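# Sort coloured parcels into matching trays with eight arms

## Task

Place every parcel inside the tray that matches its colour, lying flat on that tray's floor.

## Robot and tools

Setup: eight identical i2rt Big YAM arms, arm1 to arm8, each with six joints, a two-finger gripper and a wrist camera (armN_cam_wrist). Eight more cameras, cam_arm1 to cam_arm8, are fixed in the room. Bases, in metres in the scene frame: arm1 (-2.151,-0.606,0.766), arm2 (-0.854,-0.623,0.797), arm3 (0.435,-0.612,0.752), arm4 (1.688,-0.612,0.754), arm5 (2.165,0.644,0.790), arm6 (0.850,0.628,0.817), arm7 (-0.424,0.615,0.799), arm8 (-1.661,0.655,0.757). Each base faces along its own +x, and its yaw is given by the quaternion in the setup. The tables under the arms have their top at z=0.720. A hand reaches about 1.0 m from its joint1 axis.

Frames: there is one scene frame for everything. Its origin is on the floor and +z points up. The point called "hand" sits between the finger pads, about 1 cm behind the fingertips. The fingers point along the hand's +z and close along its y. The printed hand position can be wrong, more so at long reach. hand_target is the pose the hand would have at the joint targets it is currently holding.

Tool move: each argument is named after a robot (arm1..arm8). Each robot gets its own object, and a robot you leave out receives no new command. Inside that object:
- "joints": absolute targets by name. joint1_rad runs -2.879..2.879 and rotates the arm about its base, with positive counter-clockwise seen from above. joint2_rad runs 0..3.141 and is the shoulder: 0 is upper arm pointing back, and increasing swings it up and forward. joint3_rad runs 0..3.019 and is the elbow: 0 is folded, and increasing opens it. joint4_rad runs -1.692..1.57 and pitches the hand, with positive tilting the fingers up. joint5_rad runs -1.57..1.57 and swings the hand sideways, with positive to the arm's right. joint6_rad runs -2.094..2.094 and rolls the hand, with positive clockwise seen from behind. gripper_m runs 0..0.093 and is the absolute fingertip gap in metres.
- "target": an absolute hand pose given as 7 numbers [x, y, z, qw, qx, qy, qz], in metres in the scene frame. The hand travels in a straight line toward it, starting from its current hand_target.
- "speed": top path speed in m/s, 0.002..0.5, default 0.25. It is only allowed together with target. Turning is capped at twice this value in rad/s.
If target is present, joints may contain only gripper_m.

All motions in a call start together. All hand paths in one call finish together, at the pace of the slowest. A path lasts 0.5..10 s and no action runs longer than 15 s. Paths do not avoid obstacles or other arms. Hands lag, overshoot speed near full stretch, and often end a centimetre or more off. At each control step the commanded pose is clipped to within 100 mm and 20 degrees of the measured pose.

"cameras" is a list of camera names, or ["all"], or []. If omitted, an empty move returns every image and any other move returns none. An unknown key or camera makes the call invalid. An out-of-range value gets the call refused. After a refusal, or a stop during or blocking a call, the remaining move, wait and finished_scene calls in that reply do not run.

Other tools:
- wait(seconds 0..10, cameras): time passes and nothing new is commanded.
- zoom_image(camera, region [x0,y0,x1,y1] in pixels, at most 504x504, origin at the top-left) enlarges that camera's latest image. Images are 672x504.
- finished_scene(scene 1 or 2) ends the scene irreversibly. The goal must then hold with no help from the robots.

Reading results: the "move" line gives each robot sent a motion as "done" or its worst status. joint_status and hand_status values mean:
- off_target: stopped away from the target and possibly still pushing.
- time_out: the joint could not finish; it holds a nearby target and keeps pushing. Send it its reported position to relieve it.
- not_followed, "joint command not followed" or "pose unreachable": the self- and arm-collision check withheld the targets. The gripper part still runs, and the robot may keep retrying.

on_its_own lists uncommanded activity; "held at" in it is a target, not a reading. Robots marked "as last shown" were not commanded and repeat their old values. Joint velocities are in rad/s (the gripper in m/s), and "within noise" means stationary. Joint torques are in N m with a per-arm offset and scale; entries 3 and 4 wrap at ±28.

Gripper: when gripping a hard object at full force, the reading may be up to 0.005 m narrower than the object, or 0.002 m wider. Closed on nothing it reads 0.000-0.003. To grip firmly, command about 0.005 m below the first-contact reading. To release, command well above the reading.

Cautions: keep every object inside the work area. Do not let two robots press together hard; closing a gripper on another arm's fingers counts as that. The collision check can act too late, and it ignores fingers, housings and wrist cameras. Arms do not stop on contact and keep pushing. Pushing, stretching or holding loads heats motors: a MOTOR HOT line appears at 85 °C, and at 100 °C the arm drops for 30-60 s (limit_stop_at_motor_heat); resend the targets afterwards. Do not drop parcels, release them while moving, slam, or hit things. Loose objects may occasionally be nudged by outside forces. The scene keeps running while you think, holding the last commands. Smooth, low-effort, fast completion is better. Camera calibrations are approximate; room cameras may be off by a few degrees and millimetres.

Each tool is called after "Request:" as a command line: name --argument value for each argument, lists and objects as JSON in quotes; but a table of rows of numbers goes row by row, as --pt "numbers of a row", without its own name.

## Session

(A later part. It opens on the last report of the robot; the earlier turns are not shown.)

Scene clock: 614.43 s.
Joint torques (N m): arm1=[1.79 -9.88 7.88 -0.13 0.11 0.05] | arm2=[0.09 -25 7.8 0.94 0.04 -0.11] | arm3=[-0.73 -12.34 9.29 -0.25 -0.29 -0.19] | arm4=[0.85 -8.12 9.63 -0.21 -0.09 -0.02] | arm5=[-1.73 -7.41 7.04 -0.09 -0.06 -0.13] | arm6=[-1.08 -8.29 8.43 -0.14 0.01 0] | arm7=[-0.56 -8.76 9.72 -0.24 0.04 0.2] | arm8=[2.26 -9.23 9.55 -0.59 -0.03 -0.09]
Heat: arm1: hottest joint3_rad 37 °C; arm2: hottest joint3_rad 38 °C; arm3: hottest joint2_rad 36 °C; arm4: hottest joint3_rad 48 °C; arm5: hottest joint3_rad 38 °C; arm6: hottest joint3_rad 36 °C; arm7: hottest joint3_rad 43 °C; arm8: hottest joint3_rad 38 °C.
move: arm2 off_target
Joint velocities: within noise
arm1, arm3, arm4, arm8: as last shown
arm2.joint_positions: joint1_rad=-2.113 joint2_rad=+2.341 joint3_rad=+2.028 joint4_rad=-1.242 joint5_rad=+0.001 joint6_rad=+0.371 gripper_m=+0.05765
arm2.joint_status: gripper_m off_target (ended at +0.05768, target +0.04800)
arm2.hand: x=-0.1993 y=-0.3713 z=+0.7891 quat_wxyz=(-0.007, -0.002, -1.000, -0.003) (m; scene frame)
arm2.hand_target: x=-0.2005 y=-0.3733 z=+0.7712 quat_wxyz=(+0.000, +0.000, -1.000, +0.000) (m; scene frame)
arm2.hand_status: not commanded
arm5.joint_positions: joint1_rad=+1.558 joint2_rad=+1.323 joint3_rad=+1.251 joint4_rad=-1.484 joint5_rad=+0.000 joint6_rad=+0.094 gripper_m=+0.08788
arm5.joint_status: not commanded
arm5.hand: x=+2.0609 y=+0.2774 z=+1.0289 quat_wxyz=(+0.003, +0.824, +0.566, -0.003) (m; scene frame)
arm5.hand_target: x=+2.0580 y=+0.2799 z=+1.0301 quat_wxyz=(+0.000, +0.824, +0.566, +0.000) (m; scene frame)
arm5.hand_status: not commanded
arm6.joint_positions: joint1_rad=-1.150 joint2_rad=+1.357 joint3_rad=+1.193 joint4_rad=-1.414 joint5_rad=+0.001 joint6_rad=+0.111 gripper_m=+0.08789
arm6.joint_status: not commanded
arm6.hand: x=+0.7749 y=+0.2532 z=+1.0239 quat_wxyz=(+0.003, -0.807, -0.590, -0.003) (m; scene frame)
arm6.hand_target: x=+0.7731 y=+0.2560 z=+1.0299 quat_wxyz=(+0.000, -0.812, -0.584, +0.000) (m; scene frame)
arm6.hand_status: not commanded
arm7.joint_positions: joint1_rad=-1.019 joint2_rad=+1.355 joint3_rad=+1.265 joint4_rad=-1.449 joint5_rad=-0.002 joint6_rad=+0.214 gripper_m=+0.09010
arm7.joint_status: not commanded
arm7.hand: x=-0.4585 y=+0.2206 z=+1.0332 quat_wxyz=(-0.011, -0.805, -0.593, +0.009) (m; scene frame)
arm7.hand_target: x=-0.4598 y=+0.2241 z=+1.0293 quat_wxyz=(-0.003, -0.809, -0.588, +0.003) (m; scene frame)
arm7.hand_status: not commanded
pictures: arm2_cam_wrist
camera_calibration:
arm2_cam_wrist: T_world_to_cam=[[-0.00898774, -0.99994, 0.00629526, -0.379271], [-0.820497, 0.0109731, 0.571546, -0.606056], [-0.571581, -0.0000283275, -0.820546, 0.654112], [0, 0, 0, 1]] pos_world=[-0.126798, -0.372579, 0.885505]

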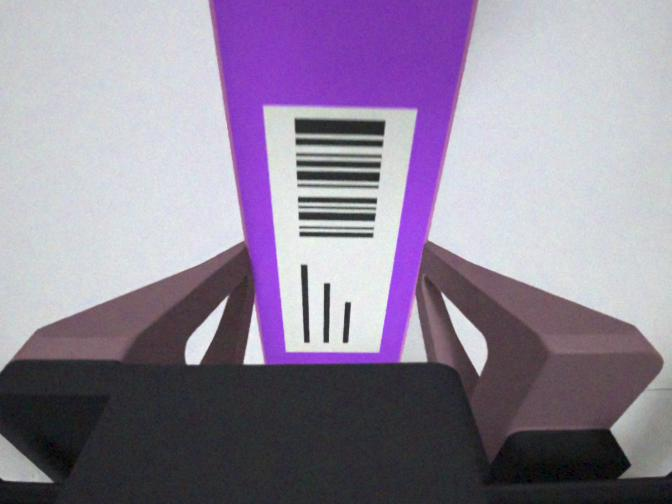

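Request:
move --arm2 '{"joints":{"gripper_m":0.085}}'

Request:
move --arm2 '{"target":[-0.203,-0.373,0.758,0,0,1,0],"speed":0.05}'

Request:
move --arm2 '{"joints":{"gripper_m":0.048}}' --cameras '["arm2_cam_wrist"]'

Scene clock: 619.37 s.
Joint torques (N m): arm1=[1.85 -9.29 7.94 -0.14 0.11 0.06] | arm2=[0.09 -25 7.8 0.95 0.04 -0.11] | arm3=[-0.79 -12.4 9.28 -0.28 -0.3 -0.19] | arm4=[0.85 -8.18 9.63 -0.21 -0.09 -0.02] | arm5=[-1.61 -8.06 7.09 -0.1 -0.06 -0.14] | arm6=[-1.14 -8.29 8.46 -0.16 0 0] | arm7=[-0.56 -8.82 9.76 -0.25 0.04 0.21] | arm8=[2.14 -9.11 9.55 -0.5 -0.03 -0.09]
Heat: arm1: hottest joint3_rad 37 °C; arm2: hottest joint3_rad 38 °C; arm3: hottest joint2_rad 35 °C; arm4: hottest joint3_rad 48 °C; arm5: hottest joint3_rad 38 °C; arm6: hottest joint3_rad 36 °C; arm7: hottest joint3_rad 43 °C; arm8: hottest joint3_rad 38 °C.
move: arm2 done
Joint velocities: within noise
arm1, arm3, arm4, arm5, arm6, arm7, arm8: as last shown
arm2.joint_positions: joint1_rad=-2.113 joint2_rad=+2.341 joint3_rad=+2.028 joint4_rad=-1.242 joint5_rad=+0.001 joint6_rad=+0.371 gripper_m=+0.08482
arm2.joint_status: all done
arm2.hand: x=-0.1993 y=-0.3713 z=+0.7891 quat_wxyz=(-0.007, -0.002, -1.000, -0.003) (m; scene frame)
arm2.hand_target: x=-0.2005 y=-0.3733 z=+0.7712 quat_wxyz=(+0.000, +0.000, -1.000, +0.000) (m; scene frame)
arm2.hand_status: not commanded
camera_calibration:
arm1_cam_wrist: T_world_to_cam=[[-0.387674, -0.921737, 0.0104789, -1.41556], [-0.764396, 0.32781, 0.555192, -1.67543], [-0.515176, 0.207224, -0.831656, 0.231147], [0, 0, 0, 1]] pos_world=[-1.71039, -0.803451, 1.13725]
arm2_cam_wrist: T_world_to_cam=[[-0.00898774, -0.99994, 0.00629526, -0.379271], [-0.820497, 0.0109731, 0.571546, -0.606056], [-0.571581, -0.0000283275, -0.820546, 0.654112], [0, 0, 0, 1]] pos_world=[-0.126798, -0.372579, 0.885505]
arm3_cam_wrist: T_world_to_cam=[[0.0177075, 0.999734, 0.0147541, 0.460712], [0.814093, -0.0229832, 0.58028, -0.65948], [0.580465, 0.00173587, -0.814284, 0.919566], [0, 0, 0, 1]] pos_world=[-0.00505569, -0.477342, 1.12467]
arm4_cam_wrist: T_world_to_cam=[[0.8011, -0.598484, -0.00747536, -1.70647], [-0.485517, -0.657091, 0.576632, 0.143622], [-0.350017, -0.45831, -0.81697, 1.49684], [0, 0, 0, 1]] pos_world=[1.9607, -0.240902, 1.1273]
arm5_cam_wrist: T_world_to_cam=[[-0.929133, 0.369734, 0.00274664, 1.81051], [0.306779, 0.766739, 0.563913, -1.41753], [0.206392, 0.524793, -0.825829, 0.402915], [0, 0, 0, 1]] pos_world=[2.03392, 0.206016, 1.12713]
arm6_cam_wrist: T_world_to_cam=[[-0.954896, 0.296819, 0.00851581, 0.654621], [0.246234, 0.77548, 0.581377, -0.976588], [0.16596, 0.557251, -0.81359, 0.68767], [0, 0, 0, 1]] pos_world=[0.751439, 0.179816, 1.12167]
arm7_cam_wrist: T_world_to_cam=[[-0.959173, 0.282743, 0.00658432, -0.512101], [0.240153, 0.801953, 0.546991, -0.625634], [0.149378, 0.52624, -0.837113, 0.938539], [0, 0, 0, 1]] pos_world=[-0.481142, 0.152625, 1.13125]
arm8_cam_wrist: T_world_to_cam=[[-0.927817, 0.372781, -0.0137705, -1.72767], [0.297004, 0.760543, 0.577377, -0.285107], [0.225708, 0.53161, -0.816362, 1.20962], [0, 0, 0, 1]] pos_world=[-1.7913, 0.217834, 1.12831]

Scene clock: 620.37 s.
Joint torques (N m): arm1=[1.73 -9.64 7.98 -0.17 0.11 0.06] | arm2=[0.21 -25.11 7.73 0.94 0.04 -0.1] | arm3=[-0.79 -12.34 9.26 -0.24 -0.3 -0.19] | arm4=[0.79 -8.12 9.62 -0.21 -0.09 -0.02] | arm5=[-1.38 -7.47 7.16 -0.13 -0.04 -0.13] | arm6=[-1.08 -8.29 8.43 -0.14 0 0] | arm7=[-0.67 -8.7 9.76 -0.29 0.04 0.21] | arm8=[2.32 -9.17 9.59 -0.58 -0.03 -0.09]
Heat: arm1: hottest joint3_rad 37 °C; arm2: hottest joint3_rad 38 °C; arm3: hottest joint2_rad 35 °C; arm4: hottest joint3_rad 48 °C; arm5: hottest joint3_rad 38 °C; arm6: hottest joint3_rad 36 °C; arm7: hottest joint3_rad 43 °C; arm8: hottest joint3_rad 38 °C.
move: arm2 off_target
Joint velocities: within noise
arm1, arm3, arm4, arm5, arm6, arm7, arm8: as last shown
arm2.joint_positions: joint1_rad=-2.113 joint2_rad=+2.349 joint3_rad=+2.003 joint4_rad=-1.212 joint5_rad=+0.001 joint6_rad=+0.371 gripper_m=+0.08492
arm2.joint_status: not commanded
arm2.hand: x=-0.2020 y=-0.3723 z=+0.7745 quat_wxyz=(-0.006, -0.002, -1.000, -0.003) (m; scene frame)
arm2.hand_target: x=-0.2033 y=-0.3732 z=+0.7583 quat_wxyz=(+0.000, +0.000, -1.000, +0.000) (m; scene frame)
arm2.hand_status: off_target (0.017 m and 0.8 deg from the pose sent, 0.031 m and 0.9 deg at the start)
camera_calibration:
arm1_cam_wrist: T_world_to_cam=[[-0.387674, -0.921737, 0.0104789, -1.41556], [-0.764396, 0.32781, 0.555192, -1.67543], [-0.515176, 0.207224, -0.831656, 0.231147], [0, 0, 0, 1]] pos_world=[-1.71039, -0.803451, 1.13725]
arm2_cam_wrist: T_world_to_cam=[[-0.00900789, -0.999933, 0.0073165, -0.380991], [-0.819098, 0.0115754, 0.573537, -0.600892], [-0.573583, -0.000826568, -0.819147, 0.638823], [0, 0, 0, 1]] pos_world=[-0.129203, -0.373481, 0.870711]
arm3_cam_wrist: T_world_to_cam=[[0.0177075, 0.999734, 0.0147541, 0.460712], [0.814093, -0.0229832, 0.58028, -0.65948], [0.580465, 0.00173587, -0.814284, 0.919566], [0, 0, 0, 1]] pos_world=[-0.00505569, -0.477342, 1.12467]
arm4_cam_wrist: T_world_to_cam=[[0.8011, -0.598484, -0.00747536, -1.70647], [-0.485517, -0.657091, 0.576632, 0.143622], [-0.350017, -0.45831, -0.81697, 1.49684], [0, 0, 0, 1]] pos_world=[1.9607, -0.240902, 1.1273]
arm5_cam_wrist: T_world_to_cam=[[-0.929133, 0.369734, 0.00274664, 1.81051], [0.306779, 0.766739, 0.563913, -1.41753], [0.206392, 0.524793, -0.825829, 0.402915], [0, 0, 0, 1]] pos_world=[2.03392, 0.206016, 1.12713]
arm6_cam_wrist: T_world_to_cam=[[-0.954896, 0.296819, 0.00851581, 0.654621], [0.246234, 0.77548, 0.581377, -0.976588], [0.16596, 0.557251, -0.81359, 0.68767], [0, 0, 0, 1]] pos_world=[0.751439, 0.179816, 1.12167]
arm7_cam_wrist: T_world_to_cam=[[-0.959173, 0.282743, 0.00658432, -0.512101], [0.240153, 0.801953, 0.546991, -0.625634], [0.149378, 0.52624, -0.837113, 0.938539], [0, 0, 0, 1]] pos_world=[-0.481142, 0.152625, 1.13125]
arm8_cam_wrist: T_world_to_cam=[[-0.927817, 0.372781, -0.0137705, -1.72767], [0.297004, 0.760543, 0.577377, -0.285107], [0.225708, 0.53161, -0.816362, 1.20962], [0, 0, 0, 1]] pos_world=[-1.7913, 0.217834, 1.12831]

Scene clock: 620.93 s.
Joint torques (N m): arm1=[1.67 -9.52 7.95 -0.16 0.1 0.07] | arm2=[0.15 -25.17 7.75 0.94 0.05 -0.1] | arm3=[-0.85 -12.22 9.26 -0.25 -0.29 -0.19] | arm4=[0.85 -8.12 9.63 -0.23 -0.09 -0.02] | arm5=[-1.85 -7.3 6.94 -0.14 -0.1 -0.15] | arm6=[-1.08 -8.35 8.42 -0.14 0 0] | arm7=[-0.67 -8.76 9.74 -0.23 0.03 0.2] | arm8=[2.14 -9.11 9.58 -0.61 -0.03 -0.09]
Heat: arm1: hottest joint3_rad 37 °C; arm2: hottest joint3_rad 38 °C; arm3: hottest joint2_rad 35 °C; arm4: hottest joint3_rad 48 °C; arm5: hottest joint3_rad 38 °C; arm6: hottest joint3_rad 36 °C; arm7: hottest joint3_rad 43 °C; arm8: hottest joint3_rad 38 °C.
move: arm2 off_target
Joint velocities: within noise
arm1, arm4, arm5, arm6, arm7: as last shown
arm2.joint_positions: joint1_rad=-2.113 joint2_rad=+2.349 joint3_rad=+2.003 joint4_rad=-1.211 joint5_rad=+0.001 joint6_rad=+0.371 gripper_m=+0.05865
arm2.joint_status: gripper_m off_target (ended at +0.05869, target +0.04800)
arm2.hand: x=-0.2019 y=-0.3723 z=+0.7745 quat_wxyz=(-0.006, -0.002, -1.000, -0.003) (m; scene frame)
arm2.hand_target: x=-0.2033 y=-0.3732 z=+0.7583 quat_wxyz=(+0.000, +0.000, -1.000, +0.000) (m; scene frame)
arm2.hand_status: not commanded
arm3.joint_positions: joint1_rad=+0.253 joint2_rad=+1.344 joint3_rad=+1.364 joint4_rad=-1.584 joint5_rad=-0.003 joint6_rad=-0.344 gripper_m=+0.08797
arm3.joint_status: not commanded
arm3.hand: x=+0.0717 y=-0.4784 z=+1.0270 quat_wxyz=(-0.003, +1.000, -0.006, -0.001) (m; scene frame)
arm3.hand_target: x=+0.0750 y=-0.4800 z=+1.0300 quat_wxyz=(+0.000, +1.000, +0.000, +0.000) (m; scene frame)
arm3.hand_status: not commanded
arm8.joint_positions: joint1_rad=+0.336 joint2_rad=+1.331 joint3_rad=+1.347 joint4_rad=-1.570 joint5_rad=-0.001 joint6_rad=+0.106 gripper_m=+0.08793
arm8.joint_status: not commanded
arm8.hand: x=-1.7637 y=+0.2856 z=+1.0324 quat_wxyz=(-0.006, -0.827, -0.562, +0.006) (m; scene frame)
arm8.hand_target: x=-1.7620 y=+0.2889 z=+1.0300 quat_wxyz=(+0.000, -0.824, -0.566, +0.000) (m; scene frame)
arm8.hand_status: not commanded
pictures: arm2_cam_wrist
camera_calibration:
arm2_cam_wrist: T_world_to_cam=[[-0.00898555, -0.999934, 0.00717408, -0.380864], [-0.819305, 0.0114752, 0.573243, -0.600699], [-0.573288, -0.000726848, -0.819354, 0.639079], [0, 0, 0, 1]] pos_world=[-0.129202, -0.373481, 0.87071]

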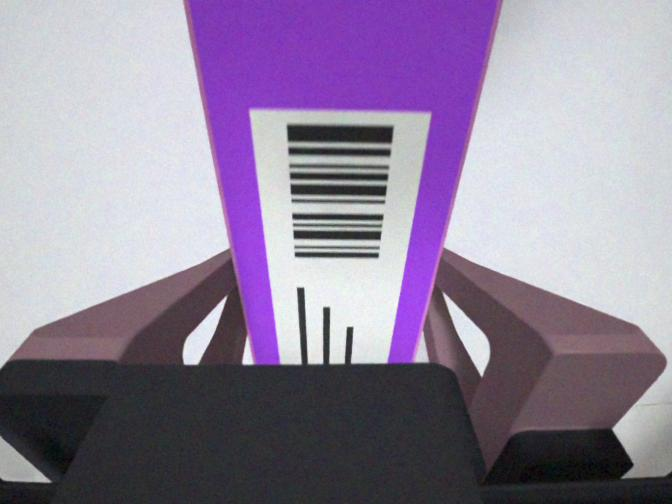

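Request:
move --arm2 '{"target":[-0.203,-0.373,0.89,0,0,1,0],"speed":0.15}'

Request:
move --arm2 '{"target":[-0.499,-0.488,1.03,0,0,1,0],"speed":0.25}'

Request:
move --arm2 '{"joints":{"joint1_rad":-1.449,"joint6_rad":-0.227}}'

Request:
move --arm2 '{"target":[-0.48,0.0,0.93,0,-0.588,0.809,0],"speed":0.25}' --cameras '["arm2_cam_wrist"]'

Request:
move --arm2 '{"target":[-0.475,0.01,0.82,0,-0.588,0.809,0],"speed":0.15}' --cameras '[]'

Request:
move --arm2 '{"target":[-0.475,0.01,0.785,0,-0.588,0.809,0],"speed":0.06}'

Scene clock: 636.50 s.
Joint torques (N m): arm1=[1.55 -9.7 7.86 -0.05 0.11 0.05] | arm2=[0.21 -26.29 11.79 0.06 0.05 -0.1] | arm3=[-0.73 -12.34 9.26 -0.25 -0.3 -0.18] | arm4=[0.79 -8.18 9.63 -0.23 -0.09 -0.03] | arm5=[-1.26 -7.53 7.23 -0.1 0 -0.11] | arm6=[-1.2 -8.41 8.42 -0.16 0.01 -0.01] | arm7=[-0.56 -8.76 9.76 -0.24 0.04 0.21] | arm8=[1.9 -9.23 9.58 -0.59 -0.01 -0.11]
Heat: arm1: hottest joint3_rad 37 °C; arm2: hottest joint3_rad 40 °C; arm3: hottest joint2_rad 34 °C; arm4: hottest joint3_rad 48 °C; arm5: hottest joint3_rad 38 °C; arm6: hottest joint3_rad 36 °C; arm7: hottest joint3_rad 43 °C; arm8: hottest joint3_rad 38 °C.
move: arm2 off_target
Joint velocities: within noise
arm1.joint_positions: joint1_rad=-0.008 joint2_rad=+1.401 joint3_rad=+1.391 joint4_rad=-1.544 joint5_rad=+0.006 joint6_rad=-0.049 gripper_m=+0.08791
arm1.joint_status: not commanded
arm1.hand: x=-1.7797 y=-0.7767 z=+1.0346 quat_wxyz=(-0.010, -0.190, -0.982, +0.010) (m; scene frame)
arm1.hand_target: x=-1.7832 y=-0.7718 z=+1.0297 quat_wxyz=(+0.002, -0.189, -0.982, +0.007) (m; scene frame)
arm1.hand_status: not commanded
arm2.joint_positions: joint1_rad=-2.113 joint2_rad=+2.262 joint3_rad=+2.118 joint4_rad=-1.458 joint5_rad=+0.001 joint6_rad=+0.371 gripper_m=+0.05865
arm2.joint_status: not commanded
arm2.hand: x=-0.2139 y=-0.3770 z=+0.8759 quat_wxyz=(+0.014, -0.002, -1.000, +0.005) (m; scene frame)
arm2.hand_target: x=-0.2036 y=-0.3734 z=+0.8901 quat_wxyz=(+0.000, +0.000, -1.000, +0.000) (m; scene frame)
arm2.hand_status: off_target (0.018 m and 1.8 deg from the pose sent, 0.116 m and 0.8 deg at the start)
arm3, arm5, arm6, arm7, arm8: as last shown
arm4.joint_positions: joint1_rad=-0.009 joint2_rad=+1.320 joint3_rad=+1.350 joint4_rad=-1.581 joint5_rad=-0.015 joint6_rad=+0.028 gripper_m=+0.08794
arm4.joint_status: not commanded
arm4.hand: x=+1.9127 y=-0.2997 z=+1.0281 quat_wxyz=(+0.002, +0.442, -0.897, -0.010) (m; scene frame)
arm4.hand_target: x=+1.9074 y=-0.3012 z=+1.0242 quat_wxyz=(+0.011, +0.449, -0.893, -0.005) (m; scene frame)
arm4.hand_status: not commanded
camera_calibration:
arm1_cam_wrist: T_world_to_cam=[[-0.387674, -0.921737, 0.0104789, -1.41556], [-0.764396, 0.32781, 0.555192, -1.67543], [-0.515176, 0.207224, -0.831656, 0.231147], [0, 0, 0, 1]] pos_world=[-1.71039, -0.803451, 1.13725]
arm2_cam_wrist: T_world_to_cam=[[-0.00830599, -0.999687, 0.0235787, -0.400485], [-0.794713, 0.0209109, 0.606625, -0.689038], [-0.606929, -0.0136997, -0.794638, 0.68168], [0, 0, 0, 1]] pos_world=[-0.137183, -0.376612, 0.969119]
arm3_cam_wrist: T_world_to_cam=[[0.0177075, 0.999734, 0.0147541, 0.460712], [0.814093, -0.0229832, 0.58028, -0.65948], [0.580465, 0.00173587, -0.814284, 0.919566], [0, 0, 0, 1]] pos_world=[-0.00505569, -0.477342, 1.12467]
arm4_cam_wrist: T_world_to_cam=[[0.8011, -0.598484, -0.00747536, -1.70647], [-0.485517, -0.657091, 0.576632, 0.143622], [-0.350017, -0.45831, -0.81697, 1.49684], [0, 0, 0, 1]] pos_world=[1.9607, -0.240902, 1.1273]
arm5_cam_wrist: T_world_to_cam=[[-0.929133, 0.369734, 0.00274664, 1.81051], [0.306779, 0.766739, 0.563913, -1.41753], [0.206392, 0.524793, -0.825829, 0.402915], [0, 0, 0, 1]] pos_world=[2.03392, 0.206016, 1.12713]
arm6_cam_wrist: T_world_to_cam=[[-0.954896, 0.296819, 0.00851581, 0.654621], [0.246234, 0.77548, 0.581377, -0.976588], [0.16596, 0.557251, -0.81359, 0.68767], [0, 0, 0, 1]] pos_world=[0.751439, 0.179816, 1.12167]
arm7_cam_wrist: T_world_to_cam=[[-0.959173, 0.282743, 0.00658432, -0.512101], [0.240153, 0.801953, 0.546991, -0.625634], [0.149378, 0.52624, -0.837113, 0.938539], [0, 0, 0, 1]] pos_world=[-0.481142, 0.152625, 1.13125]
arm8_cam_wrist: T_world_to_cam=[[-0.927817, 0.372781, -0.0137705, -1.72767], [0.297004, 0.760543, 0.577377, -0.285107], [0.225708, 0.53161, -0.816362, 1.20962], [0, 0, 0, 1]] pos_world=[-1.7913, 0.217834, 1.12831]

Scene clock: 638.77 s.
Joint torques (N m): arm1=[1.96 -10.11 7.98 -0.09 0.11 0.04] | arm2=[0.03 -11.34 8.34 0.21 0.04 -0.11] | arm3=[-0.73 -12.22 9.28 -0.25 -0.3 -0.19] | arm4=[0.85 -8.12 9.62 -0.21 -0.09 -0.02] | arm5=[-1.49 -7.47 6.93 -0.18 -0.05 -0.15] | arm6=[-1.08 -8.29 8.43 -0.14 0 0] | arm7=[-0.62 -8.88 9.72 -0.28 0.04 0.2] | arm8=[2.08 -9.41 9.58 -0.54 -0.04 -0.1]
Heat: arm1: hottest joint3_rad 37 °C; arm2: hottest joint3_rad 40 °C; arm3: hottest joint2_rad 34 °C; arm4: hottest joint3_rad 48 °C; arm5: hottest joint3_rad 38 °C; arm6: hottest joint3_rad 36 °C; arm7: hottest joint3_rad 43 °C; arm8: hottest joint3_rad 38 °C.
move: arm2 done
Joint velocities: arm1=[within noise] | arm2=[0.005 -0.005 0.012 -0.017 0.037 -0.168 0] | arm3=[within noise] | arm4=[within noise] | arm5=[within noise] | arm6=[within noise] | arm7=[within noise] | arm8=[within noise]
arm1, arm3, arm4, arm5, arm6, arm7, arm8: as last shown
arm2.joint_positions: joint1_rad=-2.113 joint2_rad=+1.332 joint3_rad=+1.242 joint4_rad=-1.467 joint5_rad=+0.001 joint6_rad=+0.371 gripper_m=+0.05865
arm2.joint_status: not commanded
arm2.hand: x=-0.4974 y=-0.4864 z=+1.0315 quat_wxyz=(-0.006, -0.002, -1.000, -0.003) (m; scene frame)
arm2.hand_target: x=-0.4991 y=-0.4881 z=+1.0300 quat_wxyz=(+0.000, +0.000, -1.000, +0.000) (m; scene frame)
arm2.hand_status: done (0.003 m and 0.8 deg from the pose sent, 0.343 m and 1.8 deg at the start)
camera_calibration:
arm1_cam_wrist: T_world_to_cam=[[-0.387674, -0.921737, 0.0104789, -1.41556], [-0.764396, 0.32781, 0.555192, -1.67543], [-0.515176, 0.207224, -0.831656, 0.231147], [0, 0, 0, 1]] pos_world=[-1.71039, -0.803451, 1.13725]
arm2_cam_wrist: T_world_to_cam=[[-0.00900789, -0.999933, 0.0073165, -0.499625], [-0.819098, 0.0115754, 0.573537, -0.989013], [-0.573583, -0.000826568, -0.819147, 0.679756], [0, 0, 0, 1]] pos_world=[-0.424703, -0.487581, 1.12771]
arm3_cam_wrist: T_world_to_cam=[[0.0177075, 0.999734, 0.0147541, 0.460712], [0.814093, -0.0229832, 0.58028, -0.65948], [0.580465, 0.00173587, -0.814284, 0.919566], [0, 0, 0, 1]] pos_world=[-0.00505569, -0.477342, 1.12467]
arm4_cam_wrist: T_world_to_cam=[[0.8011, -0.598484, -0.00747536, -1.70647], [-0.485517, -0.657091, 0.576632, 0.143622], [-0.350017, -0.45831, -0.81697, 1.49684], [0, 0, 0, 1]] pos_world=[1.9607, -0.240902, 1.1273]
arm5_cam_wrist: T_world_to_cam=[[-0.929133, 0.369734, 0.00274664, 1.81051], [0.306779, 0.766739, 0.563913, -1.41753], [0.206392, 0.524793, -0.825829, 0.402915], [0, 0, 0, 1]] pos_world=[2.03392, 0.206016, 1.12713]
arm6_cam_wrist: T_world_to_cam=[[-0.954896, 0.296819, 0.00851581, 0.654621], [0.246234, 0.77548, 0.581377, -0.976588], [0.16596, 0.557251, -0.81359, 0.68767], [0, 0, 0, 1]] pos_world=[0.751439, 0.179816, 1.12167]
arm7_cam_wrist: T_world_to_cam=[[-0.959173, 0.282743, 0.00658432, -0.512101], [0.240153, 0.801953, 0.546991, -0.625634], [0.149378, 0.52624, -0.837113, 0.938539], [0, 0, 0, 1]] pos_world=[-0.481142, 0.152625, 1.13125]
arm8_cam_wrist: T_world_to_cam=[[-0.927817, 0.372781, -0.0137705, -1.72767], [0.297004, 0.760543, 0.577377, -0.285107], [0.225708, 0.53161, -0.816362, 1.20962], [0, 0, 0, 1]] pos_world=[-1.7913, 0.217834, 1.12831]

Scene clock: 640.17 s.
Joint torques (N m): arm1=[1.73 -9.93 7.94 -0.2 0.08 0.06] | arm2=[0.67 -11.34 8.35 0.21 0 -0.19] | arm3=[-0.85 -12.34 9.29 -0.27 -0.3 -0.19] | arm4=[0.85 -8.18 9.63 -0.21 -0.09 -0.02] | arm5=[-1.32 -7.59 7.1 -0.1 -0.02 -0.12] | arm6=[-1.14 -8.29 8.42 -0.13 0.01 -0.01] | arm7=[-0.44 -8.64 9.78 -0.23 0.02 0.21] | arm8=[1.85 -9.35 9.48 -0.54 -0.03 -0.1]
Heat: arm1: hottest joint3_rad 37 °C; arm2: hottest joint3_rad 40 °C; arm3: hottest joint2_rad 34 °C; arm4: hottest joint3_rad 48 °C; arm5: hottest joint3_rad 38 °C; arm6: hottest joint3_rad 36 °C; arm7: hottest joint3_rad 43 °C; arm8: hottest joint3_rad 38 °C.
move: arm2 done
Joint velocities: within noise
arm1, arm3, arm4, arm5, arm6, arm7, arm8: as last shown
arm2.joint_positions: joint1_rad=-1.454 joint2_rad=+1.332 joint3_rad=+1.242 joint4_rad=-1.467 joint5_rad=+0.000 joint6_rad=-0.214 gripper_m=+0.05870
arm2.joint_status: all done
arm2.hand: x=-0.6560 y=-0.2966 z=+1.0317 quat_wxyz=(-0.006, +0.581, -0.814, -0.003) (m; scene frame)
arm2.hand_target: x=-0.6586 y=-0.2975 z=+1.0303 quat_wxyz=(+0.000, +0.589, -0.808, +0.000) (m; scene frame)
arm2.hand_status: not commanded
camera_calibration:
arm1_cam_wrist: T_world_to_cam=[[-0.387674, -0.921737, 0.0104789, -1.41556], [-0.764396, 0.32781, 0.555192, -1.67543], [-0.515176, 0.207224, -0.831656, 0.231147], [0, 0, 0, 1]] pos_world=[-1.71039, -0.803451, 1.13725]
arm2_cam_wrist: T_world_to_cam=[[0.944019, -0.329551, 0.0149624, 0.504866], [-0.278348, -0.771363, 0.572295, -0.99748], [-0.177059, -0.544423, -0.819911, 0.688873], [0, 0, 0, 1]] pos_world=[-0.632279, -0.228002, 1.12811]
arm3_cam_wrist: T_world_to_cam=[[0.0177075, 0.999734, 0.0147541, 0.460712], [0.814093, -0.0229832, 0.58028, -0.65948], [0.580465, 0.00173587, -0.814284, 0.919566], [0, 0, 0, 1]] pos_world=[-0.00505569, -0.477342, 1.12467]
arm4_cam_wrist: T_world_to_cam=[[0.8011, -0.598484, -0.00747536, -1.70647], [-0.485517, -0.657091, 0.576632, 0.143622], [-0.350017, -0.45831, -0.81697, 1.49684], [0, 0, 0, 1]] pos_world=[1.9607, -0.240902, 1.1273]
arm5_cam_wrist: T_world_to_cam=[[-0.929133, 0.369734, 0.00274664, 1.81051], [0.306779, 0.766739, 0.563913, -1.41753], [0.206392, 0.524793, -0.825829, 0.402915], [0, 0, 0, 1]] pos_world=[2.03392, 0.206016, 1.12713]
arm6_cam_wrist: T_world_to_cam=[[-0.954896, 0.296819, 0.00851581, 0.654621], [0.246234, 0.77548, 0.581377, -0.976588], [0.16596, 0.557251, -0.81359, 0.68767], [0, 0, 0, 1]] pos_world=[0.751439, 0.179816, 1.12167]
arm7_cam_wrist: T_world_to_cam=[[-0.959173, 0.282743, 0.00658432, -0.512101], [0.240153, 0.801953, 0.546991, -0.625634], [0.149378, 0.52624, -0.837113, 0.938539], [0, 0, 0, 1]] pos_world=[-0.481142, 0.152625, 1.13125]
arm8_cam_wrist: T_world_to_cam=[[-0.927817, 0.372781, -0.0137705, -1.72767], [0.297004, 0.760543, 0.577377, -0.285107], [0.225708, 0.53161, -0.816362, 1.20962], [0, 0, 0, 1]] pos_world=[-1.7913, 0.217834, 1.12831]

Scene clock: 643.20 s.
Joint torques (N m): arm1=[1.85 -9.88 8.06 -0.08 0.14 0.06] | arm2=[0.56 -26.4 12.19 0.16 -0.01 -0.18] | arm3=[-0.73 -12.4 9.31 -0.25 -0.3 -0.19] | arm4=[0.85 -8.18 9.63 -0.21 -0.09 -0.02] | arm5=[-0.73 -7.53 7.05 -0.1 -0.03 -0.14] | arm6=[-1.08 -8.29 8.43 -0.17 0 -0.01] | arm7=[-0.73 -8.88 9.76 -0.24 0.02 0.21] | arm8=[2.2 -9.17 9.54 -0.53 -0.03 -0.11]
Heat: arm1: hottest joint3_rad 37 °C; arm2: hottest joint3_rad 40 °C; arm3: hottest joint2_rad 34 °C; arm4: hottest joint3_rad 48 °C; arm5: hottest joint3_rad 38 °C; arm6: hottest joint3_rad 36 °C; arm7: hottest joint3_rad 43 °C; arm8: hottest joint3_rad 38 °C.
move: arm2 done
Joint velocities: within noise
arm1, arm3, arm4, arm5, arm6, arm7, arm8: as last shown
arm2.joint_positions: joint1_rad=-1.454 joint2_rad=+2.377 joint3_rad=+2.454 joint4_rad=-1.667 joint5_rad=+0.000 joint6_rad=-0.214 gripper_m=+0.05870
arm2.joint_status: not commanded
arm2.hand: x=-0.4820 y=-0.0088 z=+0.9252 quat_wxyz=(+0.008, +0.581, -0.814, +0.003) (m; scene frame)
arm2.hand_target: x=-0.4802 y=-0.0005 z=+0.9301 quat_wxyz=(-0.001, +0.588, -0.809, +0.000) (m; scene frame)
arm2.hand_status: done (0.010 m and 1.4 deg from the pose sent, 0.359 m and 1.2 deg at the start)
pictures: arm2_cam_wrist
camera_calibration:
arm2_cam_wrist: T_world_to_cam=[[0.944234, -0.329167, 0.00838389, 0.443285], [-0.268613, -0.755305, 0.597796, -0.684702], [-0.190443, -0.566712, -0.801604, 0.765448], [0, 0, 0, 1]] pos_world=[-0.456711, 0.0625445, 1.01918]

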